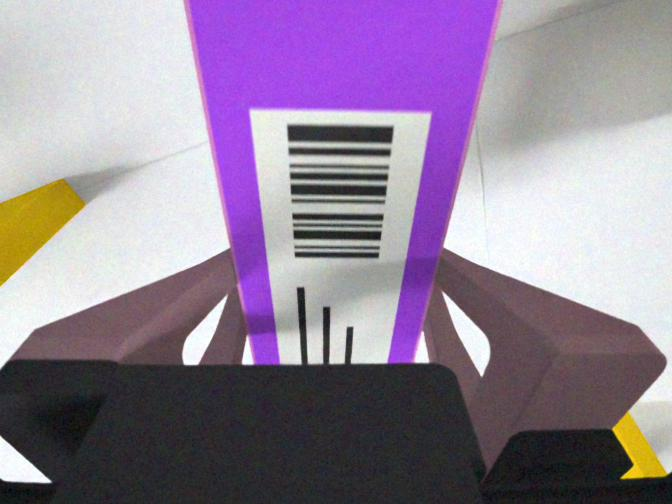

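Scene clock: 644.60 s.
Joint torques (N m): arm1=[1.79 -9.76 7.94 -0.1 0.12 0.05] | arm2=[0.62 -27.93 9.26 0.9 -0.01 -0.17] | arm3=[-0.79 -12.22 9.26 -0.24 -0.29 -0.19] | arm4=[0.85 -8.12 9.62 -0.21 -0.09 -0.02] | arm5=[-2.08 -7.3 6.91 -0.1 -0.06 -0.11] | arm6=[-1.2 -8.35 8.46 -0.16 0 0] | arm7=[-0.5 -8.76 9.74 -0.27 0.03 0.2] | arm8=[2.14 -9.47 9.54 -0.5 -0.02 -0.09]
Heat: arm1: hottest joint3_rad 37 °C; arm2: hottest joint3_rad 40 °C; arm3: hottest joint2_rad 34 °C; arm4: hottest joint3_rad 48 °C; arm5: hottest joint3_rad 38 °C; arm6: hottest joint3_rad 36 °C; arm7: hottest joint3_rad 43 °C; arm8: hottest joint3_rad 38 °C.
move: arm2 done
Joint velocities: within noise
arm1, arm3, arm4, arm8: as last shown
arm2.joint_positions: joint1_rad=-1.454 joint2_rad=+2.451 joint3_rad=+2.324 joint4_rad=-1.457 joint5_rad=+0.000 joint6_rad=-0.214 gripper_m=+0.05870
arm2.joint_status: not commanded
arm2.hand: x=-0.4745 y=+0.0037 z=+0.8232 quat_wxyz=(+0.006, +0.581, -0.814, +0.002) (m; scene frame)
arm2.hand_target: x=-0.4751 y=+0.0098 z=+0.8201 quat_wxyz=(+0.000, +0.588, -0.809, +0.000) (m; scene frame)
arm2.hand_status: done (0.007 m and 1.2 deg from the pose sent, 0.107 m and 1.4 deg at the start)
arm5.joint_positions: joint1_rad=+1.558 joint2_rad=+1.323 joint3_rad=+1.251 joint4_rad=-1.484 joint5_rad=+0.000 joint6_rad=+0.094 gripper_m=+0.08788
arm5.joint_status: not commanded
arm5.hand: x=+2.0609 y=+0.2774 z=+1.0289 quat_wxyz=(+0.003, +0.824, +0.566, -0.003) (m; scene frame)
arm5.hand_target: x=+2.0580 y=+0.2799 z=+1.0301 quat_wxyz=(+0.000, +0.824, +0.566, +0.000) (m; scene frame)
arm5.hand_status: not commanded
arm6.joint_positions: joint1_rad=-1.150 joint2_rad=+1.357 joint3_rad=+1.193 joint4_rad=-1.414 joint5_rad=+0.001 joint6_rad=+0.111 gripper_m=+0.08789
arm6.joint_status: not commanded
arm6.hand: x=+0.7749 y=+0.2532 z=+1.0239 quat_wxyz=(+0.003, -0.807, -0.590, -0.003) (m; scene frame)
arm6.hand_target: x=+0.7731 y=+0.2560 z=+1.0299 quat_wxyz=(+0.000, -0.812, -0.584, +0.000) (m; scene frame)
arm6.hand_status: not commanded
arm7.joint_positions: joint1_rad=-1.019 joint2_rad=+1.355 joint3_rad=+1.265 joint4_rad=-1.449 joint5_rad=-0.002 joint6_rad=+0.214 gripper_m=+0.09010
arm7.joint_status: not commanded
arm7.hand: x=-0.4585 y=+0.2206 z=+1.0332 quat_wxyz=(-0.011, -0.805, -0.593, +0.009) (m; scene frame)
arm7.hand_target: x=-0.4598 y=+0.2241 z=+1.0293 quat_wxyz=(-0.003, -0.809, -0.588, +0.003) (m; scene frame)
arm7.hand_status: not commanded
pictures: none
No camera images: "cameras" was empty.

Scene clock: 645.87 s.
Joint torques (N m): arm1=[1.61 -9.7 7.92 -0.05 0.12 0.07] | arm2=[0.62 -27.16 8.38 0.94 -0.01 -0.17] | arm3=[-0.79 -12.34 9.26 -0.29 -0.3 -0.18] | arm4=[0.85 -8.12 9.63 -0.21 -0.09 -0.02] | arm5=[-1.79 -7.41 7.08 -0.16 -0.03 -0.14] | arm6=[-1.08 -8.29 8.42 -0.16 0 -0.01] | arm7=[-0.62 -8.82 9.73 -0.2 0.04 0.2] | arm8=[2.14 -9.47 9.5 -0.53 -0.03 -0.11]
Heat: arm1: hottest joint3_rad 37 °C; arm2: hottest joint3_rad 40 °C; arm3: hottest joint2_rad 34 °C; arm4: hottest joint3_rad 48 °C; arm5: hottest joint3_rad 38 °C; arm6: hottest joint3_rad 36 °C; arm7: hottest joint3_rad 43 °C; arm8: hottest joint3_rad 38 °C.
move: arm2 off_target
Joint velocities: within noise
arm1, arm3, arm4, arm5, arm6, arm7, arm8: as last shown
arm2.joint_positions: joint1_rad=-1.454 joint2_rad=+2.466 joint3_rad=+2.286 joint4_rad=-1.386 joint5_rad=+0.000 joint6_rad=-0.214 gripper_m=+0.05870
arm2.joint_status: not commanded
arm2.hand: x=-0.4724 y=+0.0073 z=+0.7979 quat_wxyz=(-0.003, +0.581, -0.814, -0.001) (m; scene frame)
arm2.hand_target: x=-0.4751 y=+0.0097 z=+0.7851 quat_wxyz=(+0.000, +0.588, -0.809, +0.000) (m; scene frame)
arm2.hand_status: off_target (0.013 m and 1.0 deg from the pose sent, 0.039 m and 1.2 deg at the start)
camera_calibration:
arm1_cam_wrist: T_world_to_cam=[[-0.387674, -0.921737, 0.0104789, -1.41556], [-0.764396, 0.32781, 0.555192, -1.67543], [-0.515176, 0.207224, -0.831656, 0.231147], [0, 0, 0, 1]] pos_world=[-1.71039, -0.803451, 1.13725]
arm2_cam_wrist: T_world_to_cam=[[0.944091, -0.329416, 0.0133094, 0.436557], [-0.275918, -0.767385, 0.578783, -0.582196], [-0.180447, -0.550096, -0.815373, 0.689961], [0, 0, 0, 1]] pos_world=[-0.448287, 0.0765844, 0.893731]
arm3_cam_wrist: T_world_to_cam=[[0.0177075, 0.999734, 0.0147541, 0.460712], [0.814093, -0.0229832, 0.58028, -0.65948], [0.580465, 0.00173587, -0.814284, 0.919566], [0, 0, 0, 1]] pos_world=[-0.00505569, -0.477342, 1.12467]
arm4_cam_wrist: T_world_to_cam=[[0.8011, -0.598484, -0.00747536, -1.70647], [-0.485517, -0.657091, 0.576632, 0.143622], [-0.350017, -0.45831, -0.81697, 1.49684], [0, 0, 0, 1]] pos_world=[1.9607, -0.240902, 1.1273]
arm5_cam_wrist: T_world_to_cam=[[-0.929133, 0.369734, 0.00274664, 1.81051], [0.306779, 0.766739, 0.563913, -1.41753], [0.206392, 0.524793, -0.825829, 0.402915], [0, 0, 0, 1]] pos_world=[2.03392, 0.206016, 1.12713]
arm6_cam_wrist: T_world_to_cam=[[-0.954896, 0.296819, 0.00851581, 0.654621], [0.246234, 0.77548, 0.581377, -0.976588], [0.16596, 0.557251, -0.81359, 0.68767], [0, 0, 0, 1]] pos_world=[0.751439, 0.179816, 1.12167]
arm7_cam_wrist: T_world_to_cam=[[-0.959173, 0.282743, 0.00658432, -0.512101], [0.240153, 0.801953, 0.546991, -0.625634], [0.149378, 0.52624, -0.837113, 0.938539], [0, 0, 0, 1]] pos_world=[-0.481142, 0.152625, 1.13125]
arm8_cam_wrist: T_world_to_cam=[[-0.927817, 0.372781, -0.0137705, -1.72767], [0.297004, 0.760543, 0.577377, -0.285107], [0.225708, 0.53161, -0.816362, 1.20962], [0, 0, 0, 1]] pos_world=[-1.7913, 0.217834, 1.12831]

Request:
move --arm2 '{"target":[-0.477,0.007,0.764,0,-0.588,0.809,0],"speed":0.05}' --cameras '["arm2_cam_wrist","cam_arm7"]'

Scene clock: 651.63 s.
Joint torques (N m): arm1=[2.02 -9.76 8.02 -0.21 0.11 0.05] | arm2=[0.67 -26.99 8.13 0.95 -0.01 -0.17] | arm3=[-0.73 -12.34 9.29 -0.25 -0.29 -0.19] | arm4=[0.85 -8.18 9.63 -0.21 -0.09 -0.02] | arm5=[-1.55 -7.88 6.99 -0.09 -0.07 -0.11] | arm6=[-1.14 -8.35 8.42 -0.16 0 0] | arm7=[-0.62 -8.76 9.78 -0.23 0.02 0.2] | arm8=[2.08 -9.29 9.57 -0.53 -0.03 -0.09]
Heat: arm1: hottest joint3_rad 37 °C; arm2: hottest joint3_rad 40 °C; arm3: hottest joint2_rad 33 °C; arm4: hottest joint3_rad 48 °C; arm5: hottest joint3_rad 38 °C; arm6: hottest joint3_rad 36 °C; arm7: hottest joint3_rad 43 °C; arm8: hottest joint3_rad 38 °C.
move: arm2 off_target
Joint velocities: within noise
arm1, arm3, arm4, arm5, arm6, arm7, arm8: as last shown
arm2.joint_positions: joint1_rad=-1.454 joint2_rad=+2.469 joint3_rad=+2.240 joint4_rad=-1.333 joint5_rad=+0.000 joint6_rad=-0.214 gripper_m=+0.05870
arm2.joint_status: not commanded
arm2.hand: x=-0.4737 y=+0.0052 z=+0.7788 quat_wxyz=(-0.004, +0.581, -0.814, -0.002) (m; scene frame)
arm2.hand_target: x=-0.4771 y=+0.0066 z=+0.7641 quat_wxyz=(+0.000, +0.588, -0.809, +0.000) (m; scene frame)
arm2.hand_status: off_target (0.015 m and 1.1 deg from the pose sent, 0.034 m and 1.0 deg at the start)
pictures: arm2_cam_wrist, cam_arm7
camera_calibration:
arm2_cam_wrist: T_world_to_cam=[[0.94404, -0.329529, 0.0140884, 0.43677], [-0.277055, -0.769087, 0.575974, -0.571354], [-0.178965, -0.547646, -0.817347, 0.675223], [0, 0, 0, 1]] pos_world=[-0.449783, 0.0742903, 0.874823]

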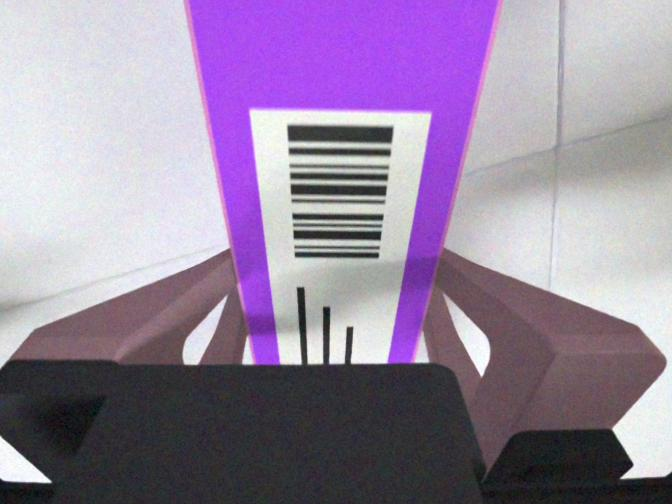

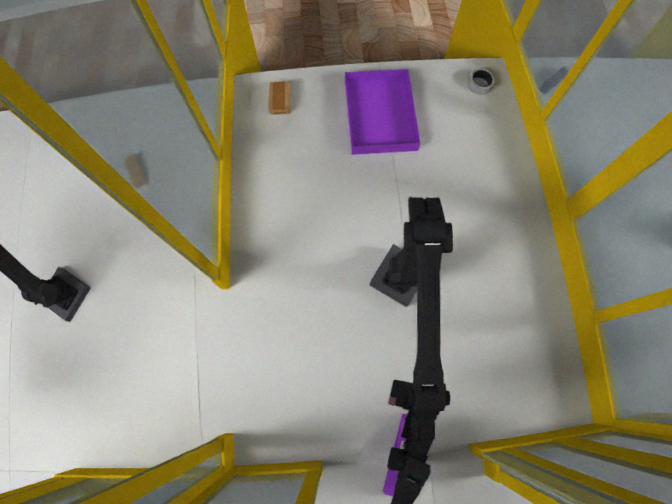

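Request:
move --arm2 '{"target":[-0.477,0.007,0.758,0,-0.588,0.809,0],"speed":0.04}'

Request:
move --arm2 '{"joints":{"gripper_m":0.088}}'

Request:
move --arm2 '{"target":[-0.477,0.003,0.92,0,-0.588,0.809,0],"speed":0.2}'

Request:
move --arm2 '{"target":[-0.658,-0.297,1.03,0,-0.588,0.809,0],"speed":0.25}'

Request:
move --arm7 '{"target":[-0.48,0.0,0.87,0,0.809,0.588,0],"speed":0.25}' --cameras '["arm7_cam_wrist"]'

Scene clock: 660.43 s.
Joint torques (N m): arm1=[1.85 -9.93 8.02 -0.16 0.11 0.08] | arm2=[0.62 -26.7 8.05 0.96 -0.01 -0.17] | arm3=[-0.85 -12.22 9.29 -0.28 -0.3 -0.19] | arm4=[0.85 -8.12 9.62 -0.21 -0.09 -0.02] | arm5=[-1.32 -7.41 7.02 -0.05 -0.01 -0.1] | arm6=[-1.08 -8.29 8.42 -0.16 0 -0.01] | arm7=[-0.56 -8.76 9.73 -0.27 0.04 0.21] | arm8=[2.14 -9.23 9.51 -0.55 -0.02 -0.1]
Heat: arm1: hottest joint3_rad 37 °C; arm2: hottest joint3_rad 40 °C; arm3: hottest joint2_rad 33 °C; arm4: hottest joint3_rad 48 °C; arm5: hottest joint3_rad 38 °C; arm6: hottest joint3_rad 36 °C; arm7: hottest joint3_rad 43 °C; arm8: hottest joint3_rad 38 °C.
move: arm2 off_target
Joint velocities: within noise
arm1, arm4, arm5, arm6, arm7: as last shown
arm2.joint_positions: joint1_rad=-1.454 joint2_rad=+2.471 joint3_rad=+2.235 joint4_rad=-1.322 joint5_rad=+0.000 joint6_rad=-0.214 gripper_m=+0.05870
arm2.joint_status: not commanded
arm2.hand: x=-0.4732 y=+0.0060 z=+0.7757 quat_wxyz=(-0.006, +0.581, -0.814, -0.003) (m; scene frame)
arm2.hand_target: x=-0.4772 y=+0.0065 z=+0.7581 quat_wxyz=(+0.000, +0.588, -0.809, +0.000) (m; scene frame)
arm2.hand_status: off_target (0.018 m and 1.2 deg from the pose sent, 0.021 m and 1.1 deg at the start)
arm3.joint_positions: joint1_rad=+0.253 joint2_rad=+1.344 joint3_rad=+1.364 joint4_rad=-1.584 joint5_rad=-0.003 joint6_rad=-0.344 gripper_m=+0.08797
arm3.joint_status: not commanded
arm3.hand: x=+0.0717 y=-0.4784 z=+1.0270 quat_wxyz=(-0.003, +1.000, -0.006, -0.001) (m; scene frame)
arm3.hand_target: x=+0.0750 y=-0.4800 z=+1.0300 quat_wxyz=(+0.000, +1.000, +0.000, +0.000) (m; scene frame)
arm3.hand_status: not commanded
arm8.joint_positions: joint1_rad=+0.336 joint2_rad=+1.331 joint3_rad=+1.347 joint4_rad=-1.570 joint5_rad=-0.001 joint6_rad=+0.106 gripper_m=+0.08793
arm8.joint_status: not commanded
arm8.hand: x=-1.7637 y=+0.2856 z=+1.0324 quat_wxyz=(-0.006, -0.827, -0.562, +0.006) (m; scene frame)
arm8.hand_target: x=-1.7620 y=+0.2889 z=+1.0300 quat_wxyz=(+0.000, -0.824, -0.566, +0.000) (m; scene frame)
arm8.hand_status: not commanded
camera_calibration:
arm1_cam_wrist: T_world_to_cam=[[-0.387674, -0.921737, 0.0104789, -1.41556], [-0.764396, 0.32781, 0.555192, -1.67543], [-0.515176, 0.207224, -0.831656, 0.231147], [0, 0, 0, 1]] pos_world=[-1.71039, -0.803451, 1.13725]
arm2_cam_wrist: T_world_to_cam=[[0.944019, -0.329551, 0.0149624, 0.435852], [-0.278348, -0.771363, 0.572295, -0.566676], [-0.177059, -0.544423, -0.819911, 0.676084], [0, 0, 0, 1]] pos_world=[-0.449479, 0.0745981, 0.872113]
arm3_cam_wrist: T_world_to_cam=[[0.0177075, 0.999734, 0.0147541, 0.460712], [0.814093, -0.0229832, 0.58028, -0.65948], [0.580465, 0.00173587, -0.814284, 0.919566], [0, 0, 0, 1]] pos_world=[-0.00505569, -0.477342, 1.12467]
arm4_cam_wrist: T_world_to_cam=[[0.8011, -0.598484, -0.00747536, -1.70647], [-0.485517, -0.657091, 0.576632, 0.143622], [-0.350017, -0.45831, -0.81697, 1.49684], [0, 0, 0, 1]] pos_world=[1.9607, -0.240902, 1.1273]
arm5_cam_wrist: T_world_to_cam=[[-0.929133, 0.369734, 0.00274664, 1.81051], [0.306779, 0.766739, 0.563913, -1.41753], [0.206392, 0.524793, -0.825829, 0.402915], [0, 0, 0, 1]] pos_world=[2.03392, 0.206016, 1.12713]
arm6_cam_wrist: T_world_to_cam=[[-0.954896, 0.296819, 0.00851581, 0.654621], [0.246234, 0.77548, 0.581377, -0.976588], [0.16596, 0.557251, -0.81359, 0.68767], [0, 0, 0, 1]] pos_world=[0.751439, 0.179816, 1.12167]
arm7_cam_wrist: T_world_to_cam=[[-0.959173, 0.282743, 0.00658432, -0.512101], [0.240153, 0.801953, 0.546991, -0.625634], [0.149378, 0.52624, -0.837113, 0.938539], [0, 0, 0, 1]] pos_world=[-0.481142, 0.152625, 1.13125]
arm8_cam_wrist: T_world_to_cam=[[-0.927817, 0.372781, -0.0137705, -1.72767], [0.297004, 0.760543, 0.577377, -0.285107], [0.225708, 0.53161, -0.816362, 1.20962], [0, 0, 0, 1]] pos_world=[-1.7913, 0.217834, 1.12831]

Scene clock: 661.07 s.
Joint torques (N m): arm1=[1.73 -9.82 8.02 -0.13 0.11 0.07] | arm2=[0.67 -26.64 8.03 0.96 -0.01 -0.17] | arm3=[-0.79 -12.22 9.31 -0.23 -0.3 -0.19] | arm4=[0.79 -8.12 9.63 -0.21 -0.09 -0.03] | arm5=[-1.61 -7.47 7.08 -0.03 -0.1 -0.15] | arm6=[-1.2 -8.35 8.43 -0.16 0 -0.01] | arm7=[-0.56 -8.76 9.78 -0.21 0.04 0.21] | arm8=[2.08 -9.23 9.58 -0.57 -0.04 -0.1]
Heat: arm1: hottest joint3_rad 37 °C; arm2: hottest joint3_rad 40 °C; arm3: hottest joint2_rad 33 °C; arm4: hottest joint3_rad 48 °C; arm5: hottest joint3_rad 38 °C; arm6: hottest joint3_rad 36 °C; arm7: hottest joint3_rad 43 °C; arm8: hottest joint3_rad 38 °C.
move: arm2 done
Joint velocities: within noise
arm1.joint_positions: joint1_rad=-0.008 joint2_rad=+1.401 joint3_rad=+1.391 joint4_rad=-1.544 joint5_rad=+0.006 joint6_rad=-0.049 gripper_m=+0.08791
arm1.joint_status: not commanded
arm1.hand: x=-1.7797 y=-0.7767 z=+1.0346 quat_wxyz=(-0.010, -0.190, -0.982, +0.010) (m; scene frame)
arm1.hand_target: x=-1.7832 y=-0.7718 z=+1.0297 quat_wxyz=(+0.002, -0.189, -0.982, +0.007) (m; scene frame)
arm1.hand_status: not commanded
arm2.joint_positions: joint1_rad=-1.454 joint2_rad=+2.471 joint3_rad=+2.235 joint4_rad=-1.322 joint5_rad=+0.000 joint6_rad=-0.214 gripper_m=+0.08785
arm2.joint_status: all done
arm2.hand: x=-0.4732 y=+0.0060 z=+0.7757 quat_wxyz=(-0.006, +0.581, -0.814, -0.003) (m; scene frame)
arm2.hand_target: x=-0.4772 y=+0.0065 z=+0.7581 quat_wxyz=(+0.000, +0.588, -0.809, +0.000) (m; scene frame)
arm2.hand_status: not commanded
arm3, arm5, arm6, arm7, arm8: as last shown
arm4.joint_positions: joint1_rad=-0.009 joint2_rad=+1.320 joint3_rad=+1.350 joint4_rad=-1.581 joint5_rad=-0.015 joint6_rad=+0.028 gripper_m=+0.08794
arm4.joint_status: not commanded
arm4.hand: x=+1.9127 y=-0.2997 z=+1.0281 quat_wxyz=(+0.002, +0.442, -0.897, -0.010) (m; scene frame)
arm4.hand_target: x=+1.9074 y=-0.3012 z=+1.0242 quat_wxyz=(+0.011, +0.449, -0.893, -0.005) (m; scene frame)
arm4.hand_status: not commanded
camera_calibration:
arm1_cam_wrist: T_world_to_cam=[[-0.387674, -0.921737, 0.0104789, -1.41556], [-0.764396, 0.32781, 0.555192, -1.67543], [-0.515176, 0.207224, -0.831656, 0.231147], [0, 0, 0, 1]] pos_world=[-1.71039, -0.803451, 1.13725]
arm2_cam_wrist: T_world_to_cam=[[0.944019, -0.329551, 0.0149624, 0.435852], [-0.278348, -0.771363, 0.572295, -0.566676], [-0.177059, -0.544423, -0.819911, 0.676084], [0, 0, 0, 1]] pos_world=[-0.449479, 0.0745981, 0.872113]
arm3_cam_wrist: T_world_to_cam=[[0.0177075, 0.999734, 0.0147541, 0.460712], [0.814093, -0.0229832, 0.58028, -0.65948], [0.580465, 0.00173587, -0.814284, 0.919566], [0, 0, 0, 1]] pos_world=[-0.00505569, -0.477342, 1.12467]
arm4_cam_wrist: T_world_to_cam=[[0.8011, -0.598484, -0.00747536, -1.70647], [-0.485517, -0.657091, 0.576632, 0.143622], [-0.350017, -0.45831, -0.81697, 1.49684], [0, 0, 0, 1]] pos_world=[1.9607, -0.240902, 1.1273]
arm5_cam_wrist: T_world_to_cam=[[-0.929133, 0.369734, 0.00274664, 1.81051], [0.306779, 0.766739, 0.563913, -1.41753], [0.206392, 0.524793, -0.825829, 0.402915], [0, 0, 0, 1]] pos_world=[2.03392, 0.206016, 1.12713]
arm6_cam_wrist: T_world_to_cam=[[-0.954896, 0.296819, 0.00851581, 0.654621], [0.246234, 0.77548, 0.581377, -0.976588], [0.16596, 0.557251, -0.81359, 0.68767], [0, 0, 0, 1]] pos_world=[0.751439, 0.179816, 1.12167]
arm7_cam_wrist: T_world_to_cam=[[-0.959173, 0.282743, 0.00658432, -0.512101], [0.240153, 0.801953, 0.546991, -0.625634], [0.149378, 0.52624, -0.837113, 0.938539], [0, 0, 0, 1]] pos_world=[-0.481142, 0.152625, 1.13125]
arm8_cam_wrist: T_world_to_cam=[[-0.927817, 0.372781, -0.0137705, -1.72767], [0.297004, 0.760543, 0.577377, -0.285107], [0.225708, 0.53161, -0.816362, 1.20962], [0, 0, 0, 1]] pos_world=[-1.7913, 0.217834, 1.12831]

Scene clock: 662.80 s.
Joint torques (N m): arm1=[1.73 -9.7 8.05 -0.12 0.12 0.06] | arm2=[0.44 -26.11 12.05 0.18 -0.01 -0.19] | arm3=[-0.67 -12.28 9.29 -0.28 -0.3 -0.18] | arm4=[0.85 -8.12 9.62 -0.21 -0.09 -0.02] | arm5=[-1.67 -7.88 7.1 -0.1 -0.07 -0.14] | arm6=[-1.08 -8.29 8.42 -0.16 0 -0.01] | arm7=[-0.73 -8.7 9.77 -0.23 0.03 0.21] | arm8=[2.2 -9.47 9.59 -0.62 -0.04 -0.09]
Heat: arm1: hottest joint3_rad 37 °C; arm2: hottest joint3_rad 40 °C; arm3: hottest joint2_rad 33 °C; arm4: hottest joint3_rad 48 °C; arm5: hottest joint3_rad 38 °C; arm6: hottest joint3_rad 36 °C; arm7: hottest joint3_rad 43 °C; arm8: hottest joint3_rad 38 °C.
move: arm2 done
Joint velocities: within noise
arm1, arm3, arm4, arm5, arm6, arm7, arm8: as last shown
arm2.joint_positions: joint1_rad=-1.454 joint2_rad=+2.389 joint3_rad=+2.463 joint4_rad=-1.656 joint5_rad=+0.000 joint6_rad=-0.214 gripper_m=+0.08792
arm2.joint_status: not commanded
arm2.hand: x=-0.4796 y=-0.0048 z=+0.9201 quat_wxyz=(+0.005, +0.582, -0.813, +0.002) (m; scene frame)
arm2.hand_target: x=-0.4772 y=+0.0026 z=+0.9200 quat_wxyz=(-0.001, +0.588, -0.809, +0.000) (m; scene frame)
arm2.hand_status: done (0.008 m and 1.1 deg from the pose sent, 0.144 m and 1.2 deg at the start)
camera_calibration:
arm1_cam_wrist: T_world_to_cam=[[-0.387674, -0.921737, 0.0104789, -1.41556], [-0.764396, 0.32781, 0.555192, -1.67543], [-0.515176, 0.207224, -0.831656, 0.231147], [0, 0, 0, 1]] pos_world=[-1.71039, -0.803451, 1.13725]
arm2_cam_wrist: T_world_to_cam=[[0.944431, -0.328559, 0.00999316, 0.440932], [-0.270518, -0.759605, 0.591456, -0.673108], [-0.186737, -0.561292, -0.806275, 0.770155], [0, 0, 0, 1]] pos_world=[-0.454701, 0.0658577, 1.01466]
arm3_cam_wrist: T_world_to_cam=[[0.0177075, 0.999734, 0.0147541, 0.460712], [0.814093, -0.0229832, 0.58028, -0.65948], [0.580465, 0.00173587, -0.814284, 0.919566], [0, 0, 0, 1]] pos_world=[-0.00505569, -0.477342, 1.12467]
arm4_cam_wrist: T_world_to_cam=[[0.8011, -0.598484, -0.00747536, -1.70647], [-0.485517, -0.657091, 0.576632, 0.143622], [-0.350017, -0.45831, -0.81697, 1.49684], [0, 0, 0, 1]] pos_world=[1.9607, -0.240902, 1.1273]
arm5_cam_wrist: T_world_to_cam=[[-0.929133, 0.369734, 0.00274664, 1.81051], [0.306779, 0.766739, 0.563913, -1.41753], [0.206392, 0.524793, -0.825829, 0.402915], [0, 0, 0, 1]] pos_world=[2.03392, 0.206016, 1.12713]
arm6_cam_wrist: T_world_to_cam=[[-0.954896, 0.296819, 0.00851581, 0.654621], [0.246234, 0.77548, 0.581377, -0.976588], [0.16596, 0.557251, -0.81359, 0.68767], [0, 0, 0, 1]] pos_world=[0.751439, 0.179816, 1.12167]
arm7_cam_wrist: T_world_to_cam=[[-0.959173, 0.282743, 0.00658432, -0.512101], [0.240153, 0.801953, 0.546991, -0.625634], [0.149378, 0.52624, -0.837113, 0.938539], [0, 0, 0, 1]] pos_world=[-0.481142, 0.152625, 1.13125]
arm8_cam_wrist: T_world_to_cam=[[-0.927817, 0.372781, -0.0137705, -1.72767], [0.297004, 0.760543, 0.577377, -0.285107], [0.225708, 0.53161, -0.816362, 1.20962], [0, 0, 0, 1]] pos_world=[-1.7913, 0.217834, 1.12831]

Scene clock: 665.13 s.
Joint torques (N m): arm1=[1.55 -9.76 7.98 -0.16 0.1 0.06] | arm2=[0.56 -11.34 8.21 0.18 -0.01 -0.18] | arm3=[-0.79 -12.28 9.28 -0.25 -0.3 -0.19] | arm4=[0.85 -8.12 9.62 -0.21 -0.09 -0.02] | arm5=[-1.32 -7.47 7.05 -0.02 -0.1 -0.16] | arm6=[-1.14 -8.29 8.42 -0.14 0 -0.01] | arm7=[-0.56 -8.88 9.73 -0.24 0.03 0.2] | arm8=[2.02 -9.11 9.44 -0.58 -0.01 -0.09]
Heat: arm1: hottest joint3_rad 37 °C; arm2: hottest joint3_rad 40 °C; arm3: hottest joint2_rad 33 °C; arm4: hottest joint3_rad 48 °C; arm5: hottest joint3_rad 38 °C; arm6: hottest joint3_rad 36 °C; arm7: hottest joint3_rad 43 °C; arm8: hottest joint3_rad 38 °C.
move: arm2 done
Joint velocities: within noise
arm1, arm3, arm4, arm5, arm6, arm7, arm8: as last shown
arm2.joint_positions: joint1_rad=-1.454 joint2_rad=+1.334 joint3_rad=+1.245 joint4_rad=-1.466 joint5_rad=+0.000 joint6_rad=-0.214 gripper_m=+0.08792
arm2.joint_status: not commanded
arm2.hand: x=-0.6553 y=-0.2955 z=+1.0322 quat_wxyz=(-0.007, +0.582, -0.813, -0.003) (m; scene frame)
arm2.hand_target: x=-0.6580 y=-0.2971 z=+1.0299 quat_wxyz=(+0.000, +0.588, -0.809, +0.000) (m; scene frame)
arm2.hand_status: done (0.004 m and 1.3 deg from the pose sent, 0.360 m and 1.1 deg at the start)
camera_calibration:
arm1_cam_wrist: T_world_to_cam=[[-0.387674, -0.921737, 0.0104789, -1.41556], [-0.764396, 0.32781, 0.555192, -1.67543], [-0.515176, 0.207224, -0.831656, 0.231147], [0, 0, 0, 1]] pos_world=[-1.71039, -0.803451, 1.13725]
arm2_cam_wrist: T_world_to_cam=[[0.944252, -0.328858, 0.0154814, 0.50443], [-0.278443, -0.772635, 0.57053, -0.995262], [-0.175662, -0.543035, -0.821131, 0.692571], [0, 0, 0, 1]] pos_world=[-0.631775, -0.226998, 1.12871]
arm3_cam_wrist: T_world_to_cam=[[0.0177075, 0.999734, 0.0147541, 0.460712], [0.814093, -0.0229832, 0.58028, -0.65948], [0.580465, 0.00173587, -0.814284, 0.919566], [0, 0, 0, 1]] pos_world=[-0.00505569, -0.477342, 1.12467]
arm4_cam_wrist: T_world_to_cam=[[0.8011, -0.598484, -0.00747536, -1.70647], [-0.485517, -0.657091, 0.576632, 0.143622], [-0.350017, -0.45831, -0.81697, 1.49684], [0, 0, 0, 1]] pos_world=[1.9607, -0.240902, 1.1273]
arm5_cam_wrist: T_world_to_cam=[[-0.929133, 0.369734, 0.00274664, 1.81051], [0.306779, 0.766739, 0.563913, -1.41753], [0.206392, 0.524793, -0.825829, 0.402915], [0, 0, 0, 1]] pos_world=[2.03392, 0.206016, 1.12713]
arm6_cam_wrist: T_world_to_cam=[[-0.954896, 0.296819, 0.00851581, 0.654621], [0.246234, 0.77548, 0.581377, -0.976588], [0.16596, 0.557251, -0.81359, 0.68767], [0, 0, 0, 1]] pos_world=[0.751439, 0.179816, 1.12167]
arm7_cam_wrist: T_world_to_cam=[[-0.959173, 0.282743, 0.00658432, -0.512101], [0.240153, 0.801953, 0.546991, -0.625634], [0.149378, 0.52624, -0.837113, 0.938539], [0, 0, 0, 1]] pos_world=[-0.481142, 0.152625, 1.13125]
arm8_cam_wrist: T_world_to_cam=[[-0.927817, 0.372781, -0.0137705, -1.72767], [0.297004, 0.760543, 0.577377, -0.285107], [0.225708, 0.53161, -0.816362, 1.20962], [0, 0, 0, 1]] pos_world=[-1.7913, 0.217834, 1.12831]

Scene clock: 667.23 s.
Joint torques (N m): arm1=[1.67 -9.52 7.97 -0.08 0.11 0.07] | arm2=[0.56 -11.28 8.23 0.18 -0.01 -0.18] | arm3=[-0.73 -12.22 9.28 -0.25 -0.3 -0.18] | arm4=[0.79 -8.12 9.63 -0.21 -0.09 -0.02] | arm5=[-1.67 -7.88 7.17 -0.08 -0.04 -0.18] | arm6=[-1.08 -8.35 8.43 -0.14 0.01 0] | arm7=[-0.44 -15.91 14.43 -0.27 0 0.2] | arm8=[1.85 -9.11 9.5 -0.55 -0.04 -0.1]
Heat: arm1: hottest joint3_rad 37 °C; arm2: hottest joint3_rad 40 °C; arm3: hottest joint2_rad 33 °C; arm4: hottest joint3_rad 48 °C; arm5: hottest joint3_rad 38 °C; arm6: hottest joint3_rad 36 °C; arm7: hottest joint3_rad 43 °C; arm8: hottest joint3_rad 38 °C.
move: arm7 off_target
Joint velocities: within noise
arm1, arm2, arm3, arm4, arm5, arm6, arm8: as last shown
arm7.joint_positions: joint1_rad=-1.019 joint2_rad=+2.024 joint3_rad=+1.660 joint4_rad=-1.242 joint5_rad=-0.002 joint6_rad=+0.214 gripper_m=+0.09010
arm7.joint_status: not commanded
arm7.hand: x=-0.4764 y=+0.0198 z=+0.8574 quat_wxyz=(+0.013, -0.805, -0.593, -0.013) (m; scene frame)
arm7.hand_target: x=-0.4798 y=+0.0010 z=+0.8703 quat_wxyz=(+0.000, -0.809, -0.588, +0.000) (m; scene frame)
arm7.hand_status: off_target (0.024 m and 2.2 deg from the pose sent, 0.275 m and 1.8 deg at the start)
pictures: arm7_cam_wrist
camera_calibration:
arm7_cam_wrist: T_world_to_cam=[[-0.959233, 0.281936, 0.0196301, -0.482571], [0.23689, 0.764205, 0.599895, -0.410326], [0.15413, 0.580089, -0.799838, 0.868978], [0, 0, 0, 1]] pos_world=[-0.499632, -0.0544569, 0.950668]

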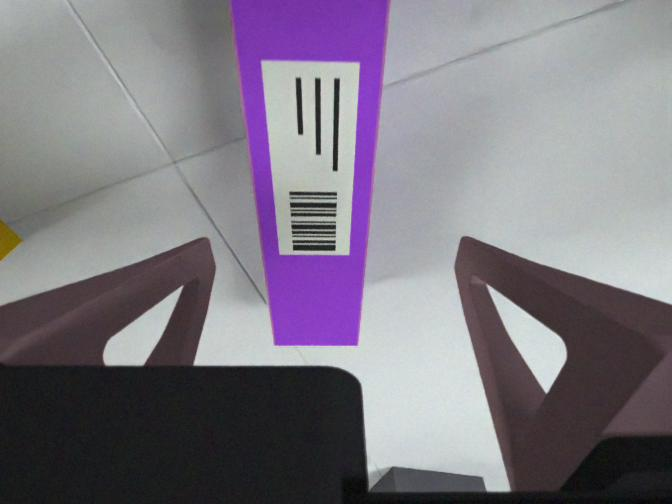

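Request:
move --arm7 '{"target":[-0.46,-0.002,0.80,0,0.809,0.588,0],"speed":0.15}' --cameras '["arm7_cam_wrist"]'

Scene clock: 678.90 s.
Joint torques (N m): arm1=[1.96 -9.82 7.86 -0.09 0.12 0.05] | arm2=[0.56 -11.34 8.21 0.18 -0.01 -0.18] | arm3=[-0.67 -12.22 9.28 -0.28 -0.29 -0.19] | arm4=[0.85 -8.12 9.63 -0.21 -0.09 -0.03] | arm5=[-1.26 -7.59 6.95 -0.01 -0.03 -0.13] | arm6=[-1.08 -8.35 8.43 -0.14 0 -0.01] | arm7=[0.09 -16.32 8.16 0.53 0.01 0.23] | arm8=[2.14 -9.29 9.54 -0.58 -0.02 -0.09]
Heat: arm1: hottest joint3_rad 37 °C; arm2: hottest joint3_rad 40 °C; arm3: hottest joint2_rad 33 °C; arm4: hottest joint3_rad 48 °C; arm5: hottest joint3_rad 38 °C; arm6: hottest joint3_rad 36 °C; arm7: hottest joint3_rad 47 °C; arm8: hottest joint3_rad 38 °C.
move: arm7 off_target
Joint velocities: within noise
arm1, arm2, arm3, arm4, arm8: as last shown
arm5.joint_positions: joint1_rad=+1.558 joint2_rad=+1.323 joint3_rad=+1.251 joint4_rad=-1.484 joint5_rad=+0.000 joint6_rad=+0.094 gripper_m=+0.08788
arm5.joint_status: not commanded
arm5.hand: x=+2.0609 y=+0.2774 z=+1.0289 quat_wxyz=(+0.003, +0.824, +0.566, -0.003) (m; scene frame)
arm5.hand_target: x=+2.0580 y=+0.2799 z=+1.0301 quat_wxyz=(+0.000, +0.824, +0.566, +0.000) (m; scene frame)
arm5.hand_status: not commanded
arm6.joint_positions: joint1_rad=-1.150 joint2_rad=+1.357 joint3_rad=+1.193 joint4_rad=-1.414 joint5_rad=+0.001 joint6_rad=+0.111 gripper_m=+0.08789
arm6.joint_status: not commanded
arm6.hand: x=+0.7749 y=+0.2532 z=+1.0239 quat_wxyz=(+0.003, -0.807, -0.590, -0.003) (m; scene frame)
arm6.hand_target: x=+0.7731 y=+0.2560 z=+1.0299 quat_wxyz=(+0.000, -0.812, -0.584, +0.000) (m; scene frame)
arm6.hand_status: not commanded
arm7.joint_positions: joint1_rad=-0.995 joint2_rad=+2.099 joint3_rad=+1.660 joint4_rad=-1.116 joint5_rad=-0.002 joint6_rad=+0.245 gripper_m=+0.09010
arm7.joint_status: not commanded
arm7.hand: x=-0.4634 y=-0.0050 z=+0.8126 quat_wxyz=(-0.006, -0.808, -0.590, +0.004) (m; scene frame)
arm7.hand_target: x=-0.4601 y=-0.0018 z=+0.8002 quat_wxyz=(+0.000, -0.809, -0.588, +0.000) (m; scene frame)
arm7.hand_status: off_target (0.013 m and 0.8 deg from the pose sent, 0.064 m and 2.2 deg at the start)
pictures: arm7_cam_wrist
camera_calibration:
arm7_cam_wrist: T_world_to_cam=[[-0.957093, 0.289635, 0.00923411, -0.452679], [0.244941, 0.791552, 0.559865, -0.331095], [0.154847, 0.538105, -0.828532, 0.869042], [0, 0, 0, 1]] pos_world=[-0.486726, -0.0744452, 0.909578]

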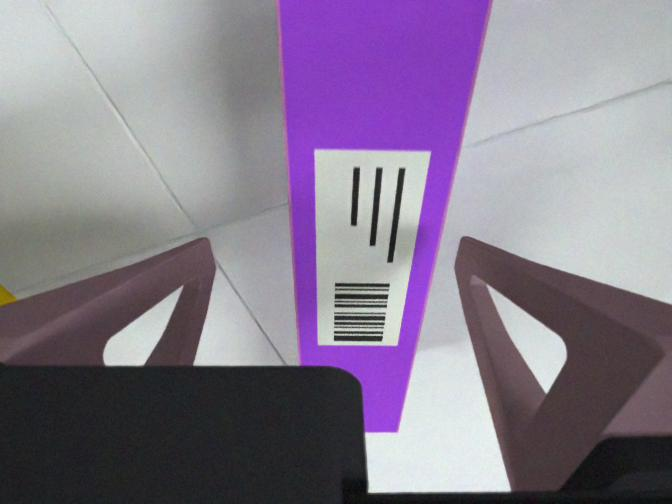

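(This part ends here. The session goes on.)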